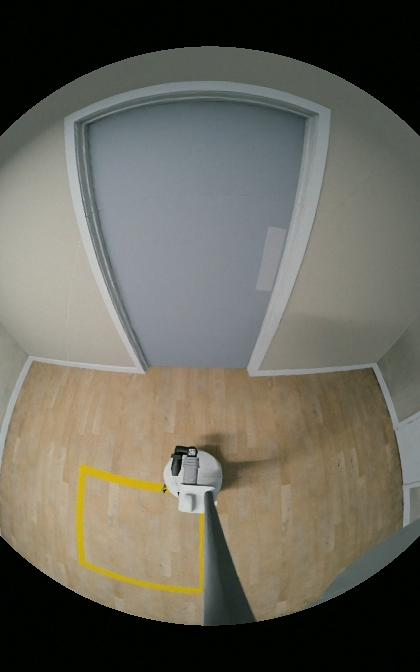

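>>> move:
  blocking: false
  r1: {"base":{"translate_m":0.66}}

>>> wait:
  seconds: 5
  cameras: ["r1_head_camera","r1_head_left_camera"]

Scene clock: 233.27 s.
move: r1 moving
r1.base_odometry: x=+0.386 y=+1.553 heading=+2.879
r1.turned_by_wheels: +0.000
r1.turned_by_imu: +0.000
r1.base_tilt: forward=-1.6 right=+1.3
r1.lidar_m: 0.94 0.97 1.22 2.34 2.42 2.01 1.90 2.00 2.47 2.34 1.30 0.99
r1.base_status: translate_m moving
r1.joint_positions: lift_m=+0.200 arm_m=+0.000 wrist_yaw_rad=+3.089 wrist_pitch_rad=+0.002 wrist_roll_rad=+0.000 gripper_m=+0.056
r1.joint_status: not commanded
r1.measured_speeds: translate_m=+0.123 strafe_m=+0.000 rotate_rad=-0.002 lift_m=+0.000 arm_m=+0.000 wrist_yaw_rad=+0.000 wrist_pitch_rad=+0.000 wrist_roll_rad=+0.000
r1.motor_effort: lift_m=+24(24) arm_m=-4(4) wheel_0=+5(8) wheel_1=+5(6) wheel_2=-7(9)
r1.servo_current: wrist_yaw_rad=65(65) wrist_pitch_rad=39(52) wrist_roll_rad=33(59) gripper_m=46(46)
r1.hand_pose: x=-0.1125 y=+0.1024 z=+0.3772 quat_wxyz=(+0.026, -0.001, +0.000, +1.000) (m; r1's base frame)
r1.wrist_depth_mm: - 138 - - - - - / 111 139 - - - - - / 116 140 257 - - - - / 136 157 - - - - - / - - - - - - - / 1430 1430 194 1430 187 1537 1499 / 1008 904 904 153 960 931 946
r2: as last shown
r2.lidar_m: 1.01 3.18 2.31 2.20 2.29 2.17 2.05 2.15 2.63 2.51 2.64 1.01
r2.motor_effort: lift_m=+18(18) arm_m=-4(4) wheel_0=-2(3) wheel_1=+2(3) wheel_2=+4(4)
r2.servo_current: wrist_yaw_rad=52(52) wrist_pitch_rad=39(46) wrist_roll_rad=46(59) gripper_m=52(52)
r2.wrist_depth_mm: - 141 - - - - - / - 126 150 - - - - / - 129 185 - - - - / 144 143 265 - - - - / 230 - - - - - - / 227 1576 196 1537 190 1618 1430 / 226 1078 1160 - - 1042 1060
pictures: none

Scene clock: 236.47 s.
earlier move: r1 done
r1.base_odometry: x=-0.221 y=+1.716 heading=+2.879
r1.turned_by_wheels: +0.000
r1.turned_by_imu: +0.000
r1.base_tilt: forward=-1.6 right=+1.3
r1.lidar_m: 0.32 0.34 0.48 0.92 2.45 2.66 2.52 2.64 2.46 1.25 0.51 0.36
r1.base_status: done
r1.joint_positions: lift_m=+0.200 arm_m=+0.000 wrist_yaw_rad=+3.089 wrist_pitch_rad=+0.002 wrist_roll_rad=+0.000 gripper_m=+0.056
r1.joint_status: not commanded
r1.measured_speeds: all 0
r1.motor_effort: lift_m=+24(24) arm_m=-4(4) wheel_0=+1(8) wheel_1=+2(7) wheel_2=+0(10)
r1.servo_current: wrist_yaw_rad=46(65) wrist_pitch_rad=39(52) wrist_roll_rad=46(65) gripper_m=39(52)
r1.hand_pose: x=-0.1125 y=+0.1024 z=+0.3772 quat_wxyz=(+0.026, -0.001, +0.000, +1.000) (m; r1's base frame)
r1.wrist_depth_mm: 136 138 - - - - - / 113 139 - - - - - / 117 140 270 - - - - / 137 163 - - - - - / - - - - - - - / 1397 1430 193 1430 187 1397 1499 / 1025 904 891 153 904 891 917
r2.base_odometry: x=-0.080 y=-0.707 heading=-2.108
r2.turned_by_wheels: +0.000
r2.turned_by_imu: +0.000
r2.base_tilt: forward=-0.7 right=+0.0
r2.lidar_m: 1.02 3.19 2.33 2.20 2.31 2.10 2.08 2.13 2.62 2.52 2.63 1.01
r2.base_status: not commanded
r2.joint_positions: lift_m=+0.295 arm_m=+0.000 wrist_yaw_rad=+3.133 wrist_pitch_rad=+0.002 wrist_roll_rad=+0.000 gripper_m=+0.056
r2.joint_status: not commanded
r2.measured_speeds: all 0
r2.motor_effort: lift_m=+18(18) arm_m=-4(4) wheel_0=-1(3) wheel_1=+2(3) wheel_2=+4(5)
r2.servo_current: wrist_yaw_rad=39(59) wrist_pitch_rad=39(46) wrist_roll_rad=52(65) gripper_m=52(52)
r2.hand_pose: x=-0.1167 y=+0.0898 z=+0.4727 quat_wxyz=(+0.004, -0.001, +0.000, +1.000) (m; r2's base frame)
r2.wrist_depth_mm: - 141 - - - - - / - 127 150 - - - - / - 129 185 - - - - / 144 143 264 - - - - / 230 - - - - - - / 228 1576 196 1537 190 1618 1430 / 225 1060 1138 - - 1060 1060
wait: 3.20 of 5 s (r1 has come to rest)
pictures: r1_head_camera, r1_head_left_camera
Images, in order (width x height): r1_head_camera 420x560, r1_head_left_camera 420x672.

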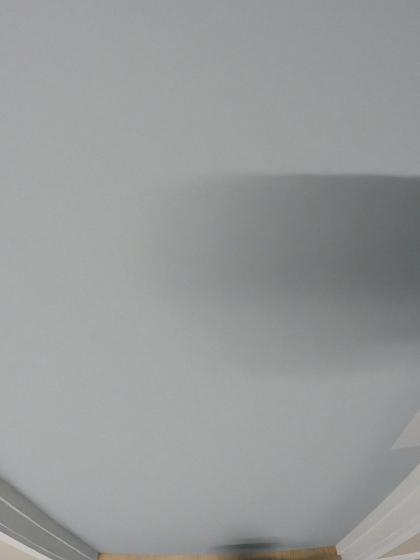

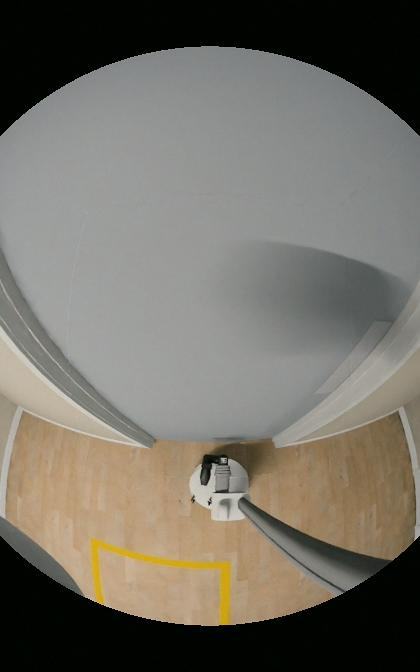

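>>> move:
  blocking: false
  r1: {"base":{"translate_m":0.45},"pace":"slow","contact_limits":{"translate_m":0.8}}

>>> wait:
  seconds: 7
  cameras: ["r1_head_camera","r1_head_left_camera","r2_head_camera"]

Scene clock: 241.67 s.
move: r1 moving
r1.base_odometry: x=-0.233 y=+1.720 heading=+2.879
r1.turned_by_wheels: +0.000
r1.turned_by_imu: +0.000
r1.base_tilt: forward=-1.6 right=+1.3
r1.lidar_m: 0.30 0.34 0.43 0.87 2.46 2.69 2.53 2.64 2.45 1.18 0.49 0.33
r1.base_status: translate_m moving
r1.joint_positions: lift_m=+0.200 arm_m=+0.000 wrist_yaw_rad=+3.089 wrist_pitch_rad=+0.002 wrist_roll_rad=+0.000 gripper_m=+0.056
r1.joint_status: not commanded
r1.measured_speeds: translate_m=+0.048 strafe_m=+0.000 rotate_rad=-0.001 lift_m=+0.000 arm_m=+0.000 wrist_yaw_rad=+0.000 wrist_pitch_rad=+0.000 wrist_roll_rad=+0.000
r1.motor_effort: lift_m=+24(24) arm_m=-4(4) wheel_0=+5(7) wheel_1=+3(6) wheel_2=-6(6)
r1.servo_current: wrist_yaw_rad=52(59) wrist_pitch_rad=46(52) wrist_roll_rad=52(65) gripper_m=39(46)
r1.contact_limits: translate_m 0.8
r1.hand_pose: x=-0.1125 y=+0.1024 z=+0.3772 quat_wxyz=(+0.026, -0.001, +0.000, +1.000) (m; r1's base frame)
r1.wrist_depth_mm: 136 138 - - - - - / 113 139 - - - - - / 117 139 270 - - - - / 137 163 - - - - - / - - - - - - - / 1430 1397 194 1464 187 1366 1499 / 1025 891 904 153 891 878 917
r2: as last shown
r2.base_tilt: forward=-0.7 right=+0.1
r2.lidar_m: 1.02 3.21 2.32 2.18 2.29 2.16 2.03 2.18 2.63 2.52 2.61 1.04
r2.motor_effort: lift_m=+18(18) arm_m=-4(4) wheel_0=-1(2) wheel_1=+2(3) wheel_2=+4(5)
r2.servo_current: wrist_yaw_rad=46(52) wrist_pitch_rad=39(46) wrist_roll_rad=39(59) gripper_m=46(59)
r2.wrist_depth_mm: - 141 - - - - - / - 126 150 - - - - / - 129 185 - - - - / 144 143 264 - - - - / 230 - - - - - - / 228 1537 196 1537 190 1661 1464 / 225 1078 1160 - - 1042 1060
pictures: none

Scene clock: 246.93 s.
earlier move: r1 done
r1.base_odometry: x=-0.655 y=+1.833 heading=+2.879
r1.turned_by_wheels: +0.000
r1.turned_by_imu: +0.030
r1.base_tilt: forward=-1.6 right=+1.3
r1.lidar_m: 0.25 - 0.25 0.28 0.56 3.08 2.99 3.09 0.49 0.42 2.41 0.33
r1.base_status: done
r1.joint_positions: lift_m=+0.200 arm_m=-0.001 wrist_yaw_rad=+3.103 wrist_pitch_rad=+0.002 wrist_roll_rad=+0.000 gripper_m=+0.056
r1.joint_status: not commanded
r1.measured_speeds: all 0
r1.motor_effort: lift_m=+21(24) arm_m=+12(12) wheel_0=+8(26) wheel_1=+13(20) wheel_2=-12(23)
r1.servo_current: wrist_yaw_rad=78(98) wrist_pitch_rad=39(52) wrist_roll_rad=39(72) gripper_m=39(46)
r1.contact_limits: translate_m 0.8
r1.hand_pose: x=-0.1146 y=+0.0984 z=+0.3774 quat_wxyz=(+0.019, -0.001, +0.000, +1.000) (m; r1's base frame)
r1.wrist_depth_mm: - 136 - - - - - / - 135 208 - - - - / 105 134 179 - - - - / 121 136 265 - - - - / - - - - - - - / 1430 1430 193 1576 187 1397 1366 / 1042 917 917 153 960 960 991
r2.base_odometry: x=-0.080 y=-0.707 heading=-2.108
r2.turned_by_wheels: +0.000
r2.turned_by_imu: +0.001
r2.base_tilt: forward=-0.7 right=+0.1
r2.lidar_m: 1.00 3.16 2.30 2.19 2.27 2.13 2.06 2.13 2.63 2.49 2.61 1.01
r2.base_status: not commanded
r2.joint_positions: lift_m=+0.295 arm_m=+0.000 wrist_yaw_rad=+3.133 wrist_pitch_rad=+0.002 wrist_roll_rad=+0.000 gripper_m=+0.056
r2.joint_status: not commanded
r2.measured_speeds: all 0
r2.motor_effort: lift_m=+18(18) arm_m=-4(4) wheel_0=-2(3) wheel_1=+2(3) wheel_2=+5(5)
r2.servo_current: wrist_yaw_rad=46(59) wrist_pitch_rad=33(46) wrist_roll_rad=46(65) gripper_m=46(59)
r2.hand_pose: x=-0.1167 y=+0.0898 z=+0.4727 quat_wxyz=(+0.004, -0.001, +0.000, +1.000) (m; r2's base frame)
r2.wrist_depth_mm: - 140 - - - - - / - 126 151 - - - - / - 130 185 - - - - / 144 143 263 - - - - / 229 - - - - - - / 229 1576 196 1576 190 1618 1464 / 226 1078 1138 - - 1025 1060
wait: 5.27 of 7 s (r1 has come to rest)
pictures: r1_head_camera, r1_head_left_camera, r2_head_camera
Images, in order (width x height): r1_head_camera 420x560, r1_head_left_camera 420x672, r2_head_camera 420x560.

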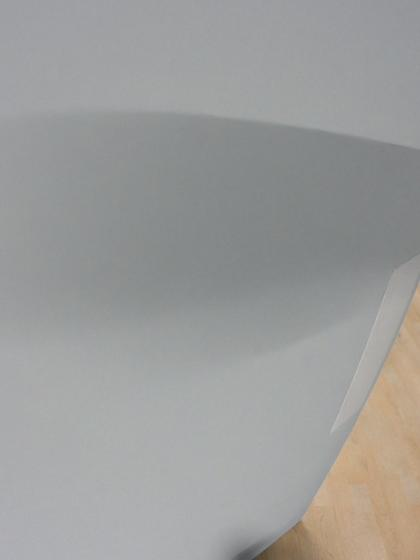

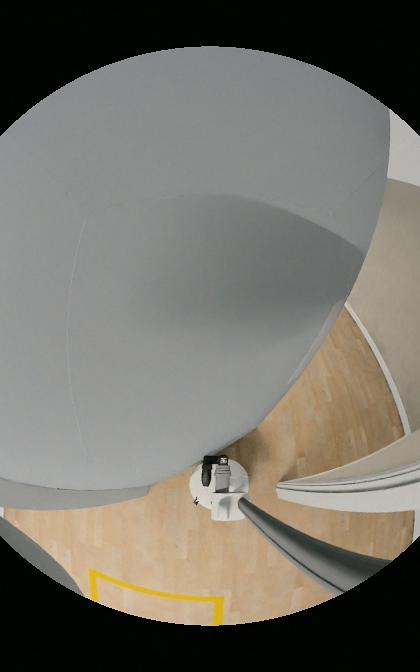

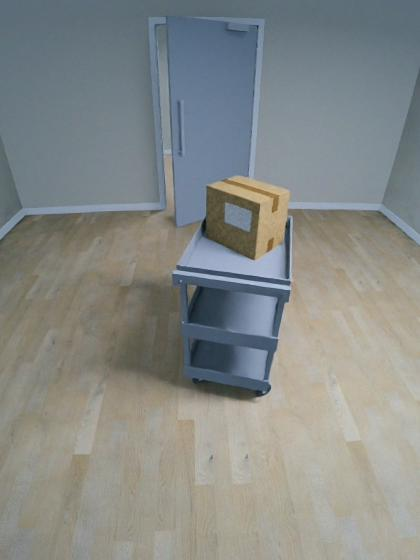

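>>> move:
  blocking: false
  r1: {"base":{"rotate_rad":-1.05},"pace":"slow","contact_limits":{"rotate_rad":0.6}}

>>> wait:
  seconds: 4
  cameras: ["r1_head_left_camera","r1_head_right_camera"]

Scene clock: 267.90 s.
move: r1 moving
r1.base_odometry: x=-0.655 y=+1.833 heading=+2.753
r1.turned_by_wheels: -0.126
r1.turned_by_imu: -0.127
r1.base_tilt: forward=-1.6 right=+1.3
r1.lidar_m: 0.25 0.25 0.25 0.25 0.51 3.04 2.99 3.01 2.62 0.44 2.34 0.39
r1.base_status: rotate_rad moving
r1.joint_positions: lift_m=+0.200 arm_m=-0.001 wrist_yaw_rad=+3.103 wrist_pitch_rad=+0.002 wrist_roll_rad=+0.000 gripper_m=+0.056
r1.joint_status: not commanded
r1.measured_speeds: translate_m=+0.000 strafe_m=-0.002 rotate_rad=-0.488 lift_m=+0.000 arm_m=+0.000 wrist_yaw_rad=+0.000 wrist_pitch_rad=+0.000 wrist_roll_rad=+0.000
r1.motor_effort: lift_m=+21(21) arm_m=+12(12) wheel_0=+7(11) wheel_1=+15(17) wheel_2=-5(10)
r1.servo_current: wrist_yaw_rad=85(98) wrist_pitch_rad=39(52) wrist_roll_rad=26(59) gripper_m=46(46)
r1.contact_limits: rotate_rad 0.6
r1.hand_pose: x=-0.1146 y=+0.0984 z=+0.3774 quat_wxyz=(+0.019, -0.001, +0.000, +1.000) (m; r1's base frame)
r1.wrist_depth_mm: - 135 - - - - - / - 135 193 - - - - / 106 135 182 - - - - / 122 136 272 - - - - / - - - - - - - / 1430 1430 193 1464 187 1397 1397 / 1025 904 904 153 960 946 976
r2: as last shown
r2.turned_by_imu: +0.000
r2.base_tilt: forward=-0.7 right=+0.0
r2.lidar_m: 1.02 3.17 2.34 2.20 2.30 2.14 2.04 2.14 2.65 2.52 2.62 0.99
r2.motor_effort: lift_m=+18(18) arm_m=-4(4) wheel_0=-2(2) wheel_1=+2(2) wheel_2=+4(4)
r2.servo_current: wrist_yaw_rad=52(52) wrist_pitch_rad=39(52) wrist_roll_rad=46(59) gripper_m=46(52)
r2.wrist_depth_mm: - 141 - - - - - / - 127 151 - - - - / - 129 184 - - - - / 144 143 263 - - - - / 229 - - - - - - / 226 1576 195 1576 190 1618 1430 / 226 1060 1160 - - 1042 1060
pictures: none

Scene clock: 269.73 s.
earlier move: r1 done
r1.base_odometry: x=-0.655 y=+1.833 heading=+1.831
r1.turned_by_wheels: -0.922
r1.turned_by_imu: -0.926
r1.base_tilt: forward=-1.6 right=+1.3
r1.lidar_m: 2.39 0.29 0.25 - 0.25 0.26 0.55 3.12 2.97 3.13 0.45 0.43
r1.base_status: done
r1.joint_positions: lift_m=+0.200 arm_m=+0.000 wrist_yaw_rad=+3.092 wrist_pitch_rad=+0.002 wrist_roll_rad=+0.000 gripper_m=+0.056
r1.joint_status: not commanded
r1.measured_speeds: all 0
r1.motor_effort: lift_m=+21(21) arm_m=+5(12) wheel_0=-4(12) wheel_1=+19(23) wheel_2=+2(10)
r1.servo_current: wrist_yaw_rad=52(98) wrist_pitch_rad=46(52) wrist_roll_rad=52(65) gripper_m=39(46)
r1.contact_limits: rotate_rad 0.6
r1.hand_pose: x=-0.1129 y=+0.1016 z=+0.3774 quat_wxyz=(+0.025, -0.001, +0.000, +1.000) (m; r1's base frame)
r1.wrist_depth_mm: 136 138 - 654 327 205 - / 113 139 - 661 330 206 - / 117 139 272 661 334 196 - / 137 162 - 661 334 198 - / - - - 661 336 197 159 / 1430 1430 194 661 191 198 - / 1025 891 917 564 307 176 -
r2.base_odometry: x=-0.080 y=-0.707 heading=-2.108
r2.turned_by_wheels: +0.000
r2.turned_by_imu: +0.000
r2.base_tilt: forward=-0.7 right=+0.0
r2.lidar_m: 1.00 3.17 2.32 2.21 2.30 2.14 2.05 2.15 2.62 2.52 2.62 1.01
r2.base_status: not commanded
r2.joint_positions: lift_m=+0.295 arm_m=+0.000 wrist_yaw_rad=+3.133 wrist_pitch_rad=+0.002 wrist_roll_rad=+0.000 gripper_m=+0.056
r2.joint_status: not commanded
r2.measured_speeds: all 0
r2.motor_effort: lift_m=+18(18) arm_m=-4(4) wheel_0=-1(2) wheel_1=+2(3) wheel_2=+4(5)
r2.servo_current: wrist_yaw_rad=59(59) wrist_pitch_rad=39(52) wrist_roll_rad=46(59) gripper_m=52(52)
r2.hand_pose: x=-0.1167 y=+0.0898 z=+0.4727 quat_wxyz=(+0.004, -0.001, +0.000, +1.000) (m; r2's base frame)
r2.wrist_depth_mm: - 141 - - - - - / - 126 151 - - - - / - 129 185 - - - - / 144 144 264 - - - - / 229 - - - - - - / 226 1661 196 1576 190 1576 1464 / 226 1060 1118 - - 1042 1042
wait: 1.83 of 4 s (r1 has come to rest)
pictures: r1_head_left_camera, r1_head_right_camera
Images, in order (width x height): r1_head_left_camera 420x672, r1_head_right_camera 420x672.

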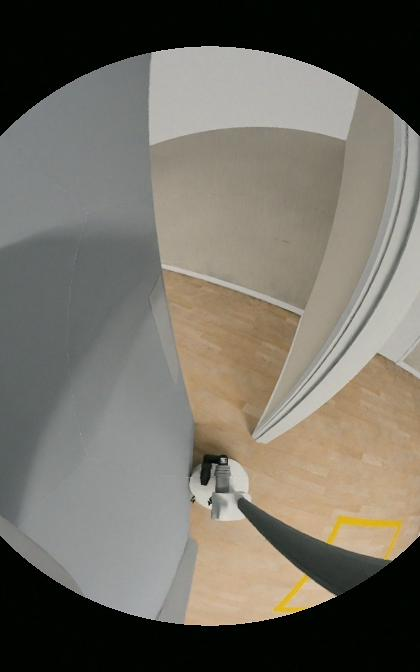

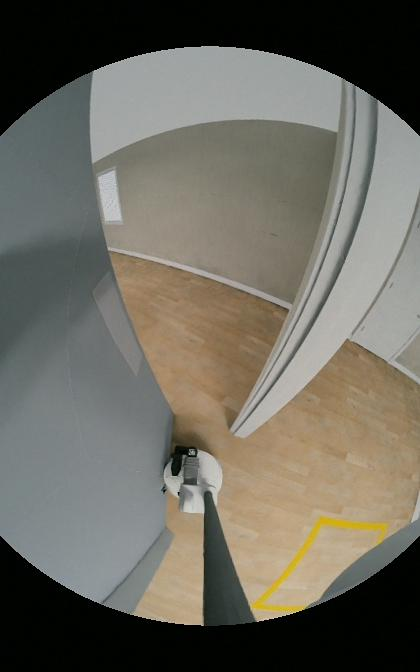

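>>> move:
  blocking: false
  r1: {"base":{"translate_m":0.225,"strafe_m":0.39},"pace":"slow","contact_limits":{"translate_m":0.8,"strafe_m":0.8}}

>>> wait:
  seconds: 8
  cameras: ["r1_head_left_camera","r1_head_right_camera","r2_head_camera"]

r1: "contact_limits": translate_m and strafe_m are given together and make one move, which takes one limit: state it under one of them only
Scene clock: 275.47 s.
r1.base_odometry: x=-0.655 y=+1.833 heading=+1.831
r1.turned_by_wheels: +0.000
r1.turned_by_imu: +0.000
r1.base_tilt: forward=-1.6 right=+1.2
r1.lidar_m: 2.42 0.28 0.25 - 0.25 0.27 0.56 3.11 2.96 3.11 0.46 0.45
r1.base_status: done
r1.joint_positions: lift_m=+0.200 arm_m=+0.000 wrist_yaw_rad=+3.092 wrist_pitch_rad=+0.002 wrist_roll_rad=+0.000 gripper_m=+0.056
r1.joint_status: not commanded
r1.measured_speeds: all 0
r1.motor_effort: lift_m=+21(21) arm_m=+5(12) wheel_0=-4(12) wheel_1=+19(23) wheel_2=+2(10)
r1.servo_current: wrist_yaw_rad=39(98) wrist_pitch_rad=39(52) wrist_roll_rad=39(65) gripper_m=46(46)
r1.contact_limits: rotate_rad 0.6
r1.hand_pose: x=-0.1129 y=+0.1016 z=+0.3774 quat_wxyz=(+0.025, -0.001, +0.000, +1.000) (m; r1's base frame)
r1.wrist_depth_mm: 136 138 - 661 330 205 - / 113 139 - 654 329 206 - / 117 139 273 661 332 197 - / 137 162 - 661 336 198 - / - - - 668 336 198 159 / 1397 1464 194 668 191 197 - / 1008 904 904 564 307 175 -
r2.base_odometry: x=-0.080 y=-0.707 heading=-2.108
r2.turned_by_wheels: +0.000
r2.turned_by_imu: +0.000
r2.base_tilt: forward=-0.7 right=+0.1
r2.lidar_m: 1.01 3.16 2.33 2.20 2.33 2.14 2.06 2.13 2.63 2.51 2.62 1.01
r2.base_status: not commanded
r2.joint_positions: lift_m=+0.295 arm_m=+0.000 wrist_yaw_rad=+3.133 wrist_pitch_rad=+0.002 wrist_roll_rad=+0.000 gripper_m=+0.056
r2.joint_status: not commanded
r2.measured_speeds: all 0
r2.motor_effort: lift_m=+18(18) arm_m=-4(4) wheel_0=-2(2) wheel_1=+2(3) wheel_2=+4(5)
r2.servo_current: wrist_yaw_rad=46(59) wrist_pitch_rad=39(52) wrist_roll_rad=46(59) gripper_m=46(52)
r2.hand_pose: x=-0.1167 y=+0.0898 z=+0.4727 quat_wxyz=(+0.004, -0.001, +0.000, +1.000) (m; r2's base frame)
r2.wrist_depth_mm: - 141 - - - - - / - 126 151 - - - - / - 129 185 - - - - / 144 144 264 - - - - / 230 - - - - - - / 228 1576 196 1576 190 1618 1464 / 226 1060 1138 - - 1042 1078
pictures: none

not run: a call was refused earlier in this reply.

>>> move:
  blocking: false
  r1: {"base":{"translate_m":0.225,"strafe_m":0.39},"pace":"slow","contact_limits":{"translate_m":0.8}}

>>> wait:
  seconds: 8
  cameras: ["r1_head_left_camera","r1_head_right_camera","r2_head_camera"]

Scene clock: 279.17 s.
move: r1 moving
r1.base_odometry: x=-0.666 y=+1.837 heading=+1.831
r1.turned_by_wheels: +0.001
r1.turned_by_imu: +0.001
r1.base_tilt: forward=-1.6 right=+1.3
r1.lidar_m: 2.43 0.29 0.25 - 0.25 0.26 0.56 3.12 2.99 3.10 0.47 0.45
r1.base_status: translate_m moving; strafe_m moving
r1.joint_positions: lift_m=+0.200 arm_m=+0.000 wrist_yaw_rad=+3.092 wrist_pitch_rad=+0.002 wrist_roll_rad=+0.000 gripper_m=+0.056
r1.joint_status: not commanded
r1.measured_speeds: translate_m=+0.024 strafe_m=+0.042 rotate_rad=+0.003 lift_m=+0.000 arm_m=+0.000 wrist_yaw_rad=+0.000 wrist_pitch_rad=+0.000 wrist_roll_rad=+0.000
r1.motor_effort: lift_m=+21(21) arm_m=+5(5) wheel_0=-15(15) wheel_1=+25(26) wheel_2=-5(6)
r1.servo_current: wrist_yaw_rad=33(65) wrist_pitch_rad=52(52) wrist_roll_rad=46(52) gripper_m=39(46)
r1.contact_limits: translate_m 0.8
r1.hand_pose: x=-0.1129 y=+0.1016 z=+0.3774 quat_wxyz=(+0.025, -0.001, +0.000, +1.000) (m; r1's base frame)
r1.wrist_depth_mm: 136 138 - 654 315 203 - / 113 139 - 661 320 205 - / 117 139 271 661 322 195 - / 137 163 - 661 324 195 - / - - - 661 325 195 158 / 1430 1464 193 668 191 195 - / 1025 891 904 153 297 174 -
r2.base_odometry: x=-0.080 y=-0.707 heading=-2.108
r2.turned_by_wheels: +0.000
r2.turned_by_imu: +0.000
r2.base_tilt: forward=-0.7 right=+0.0
r2.lidar_m: 1.01 3.17 2.34 2.19 2.29 2.13 2.06 2.16 2.63 2.51 2.60 1.04
r2.base_status: not commanded
r2.joint_positions: lift_m=+0.295 arm_m=+0.000 wrist_yaw_rad=+3.133 wrist_pitch_rad=+0.002 wrist_roll_rad=+0.000 gripper_m=+0.056
r2.joint_status: not commanded
r2.measured_speeds: all 0
r2.motor_effort: lift_m=+18(18) arm_m=-4(4) wheel_0=-2(2) wheel_1=+2(2) wheel_2=+4(5)
r2.servo_current: wrist_yaw_rad=46(59) wrist_pitch_rad=39(46) wrist_roll_rad=46(59) gripper_m=46(52)
r2.hand_pose: x=-0.1167 y=+0.0898 z=+0.4727 quat_wxyz=(+0.004, -0.001, +0.000, +1.000) (m; r2's base frame)
r2.wrist_depth_mm: - 141 - - - - - / - 126 151 - - - - / - 129 184 - - - - / 144 144 264 - - - - / 229 - - - - - - / 227 1576 196 1537 190 1576 1499 / 226 1060 1118 - - 1060 1060
pictures: none

Scene clock: 284.43 s.
earlier move: r1 done
r1.base_odometry: x=-1.089 y=+1.951 heading=+1.831
r1.turned_by_wheels: +0.000
r1.turned_by_imu: +0.005
r1.base_tilt: forward=-1.6 right=+1.3
r1.lidar_m: 2.41 3.33 0.25 0.25 - 0.25 0.28 0.78 3.43 0.65 0.66 1.92
r1.base_status: done
r1.joint_positions: lift_m=+0.200 arm_m=+0.000 wrist_yaw_rad=+3.092 wrist_pitch_rad=+0.002 wrist_roll_rad=+0.000 gripper_m=+0.056
r1.joint_status: not commanded
r1.measured_speeds: all 0
r1.motor_effort: lift_m=+21(21) arm_m=+5(5) wheel_0=-11(17) wheel_1=+10(27) wheel_2=+2(6)
r1.servo_current: wrist_yaw_rad=65(72) wrist_pitch_rad=46(52) wrist_roll_rad=59(65) gripper_m=46(52)
r1.contact_limits: translate_m 0.8
r1.hand_pose: x=-0.1129 y=+0.1016 z=+0.3774 quat_wxyz=(+0.025, -0.001, +0.000, +1.000) (m; r1's base frame)
r1.wrist_depth_mm: 136 138 462 317 242 197 172 / 113 139 436 319 242 198 173 / 117 139 384 322 245 198 173 / 137 162 413 320 246 199 173 / - - 439 322 247 198 174 / 1430 1336 195 325 190 199 174 / 1008 854 442 143 239 188 174
r2.base_odometry: x=-0.080 y=-0.707 heading=-2.108
r2.turned_by_wheels: +0.000
r2.turned_by_imu: +0.001
r2.base_tilt: forward=-0.7 right=+0.0
r2.lidar_m: 1.02 3.17 2.34 2.19 2.29 2.15 2.05 2.15 2.60 2.50 2.62 1.03
r2.base_status: not commanded
r2.joint_positions: lift_m=+0.295 arm_m=+0.000 wrist_yaw_rad=+3.133 wrist_pitch_rad=+0.002 wrist_roll_rad=+0.000 gripper_m=+0.056
r2.joint_status: not commanded
r2.measured_speeds: all 0
r2.motor_effort: lift_m=+18(18) arm_m=-4(4) wheel_0=-2(2) wheel_1=+2(3) wheel_2=+4(5)
r2.servo_current: wrist_yaw_rad=46(65) wrist_pitch_rad=39(52) wrist_roll_rad=46(65) gripper_m=46(59)
r2.hand_pose: x=-0.1167 y=+0.0898 z=+0.4727 quat_wxyz=(+0.004, -0.001, +0.000, +1.000) (m; r2's base frame)
r2.wrist_depth_mm: - 141 - - - - - / - 126 151 - - - - / - 129 184 - - - - / 144 144 264 - - - - / 229 - - - - - - / 228 1576 196 1576 190 1576 1430 / 226 1060 1160 - - 1042 1078
wait: 5.27 of 8 s (r1 has come to rest)
pictures: r1_head_left_camera, r1_head_right_camera, r2_head_camera
Images, in order (width x height): r1_head_left_camera 420x672, r1_head_right_camera 420x672, r2_head_camera 420x560.

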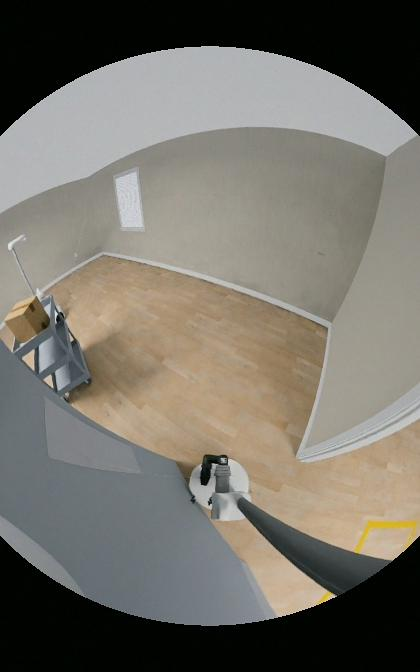

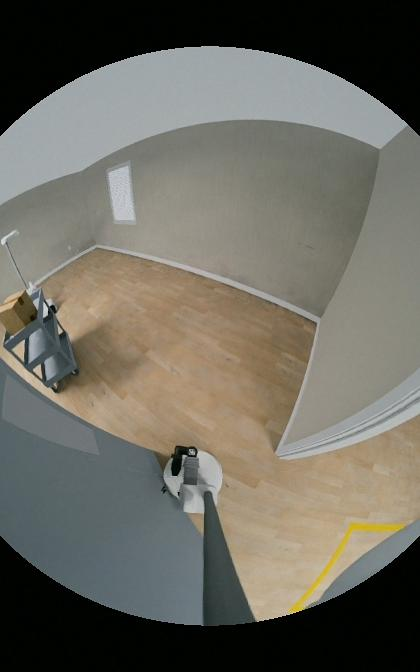

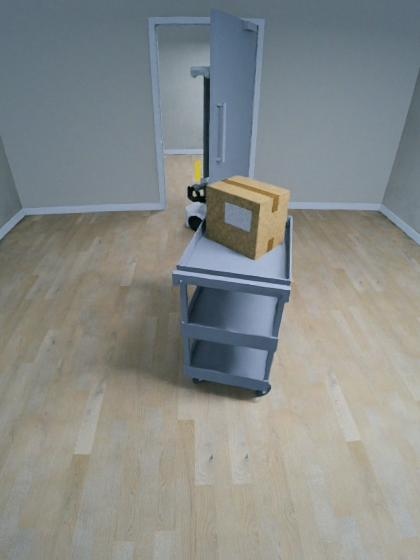

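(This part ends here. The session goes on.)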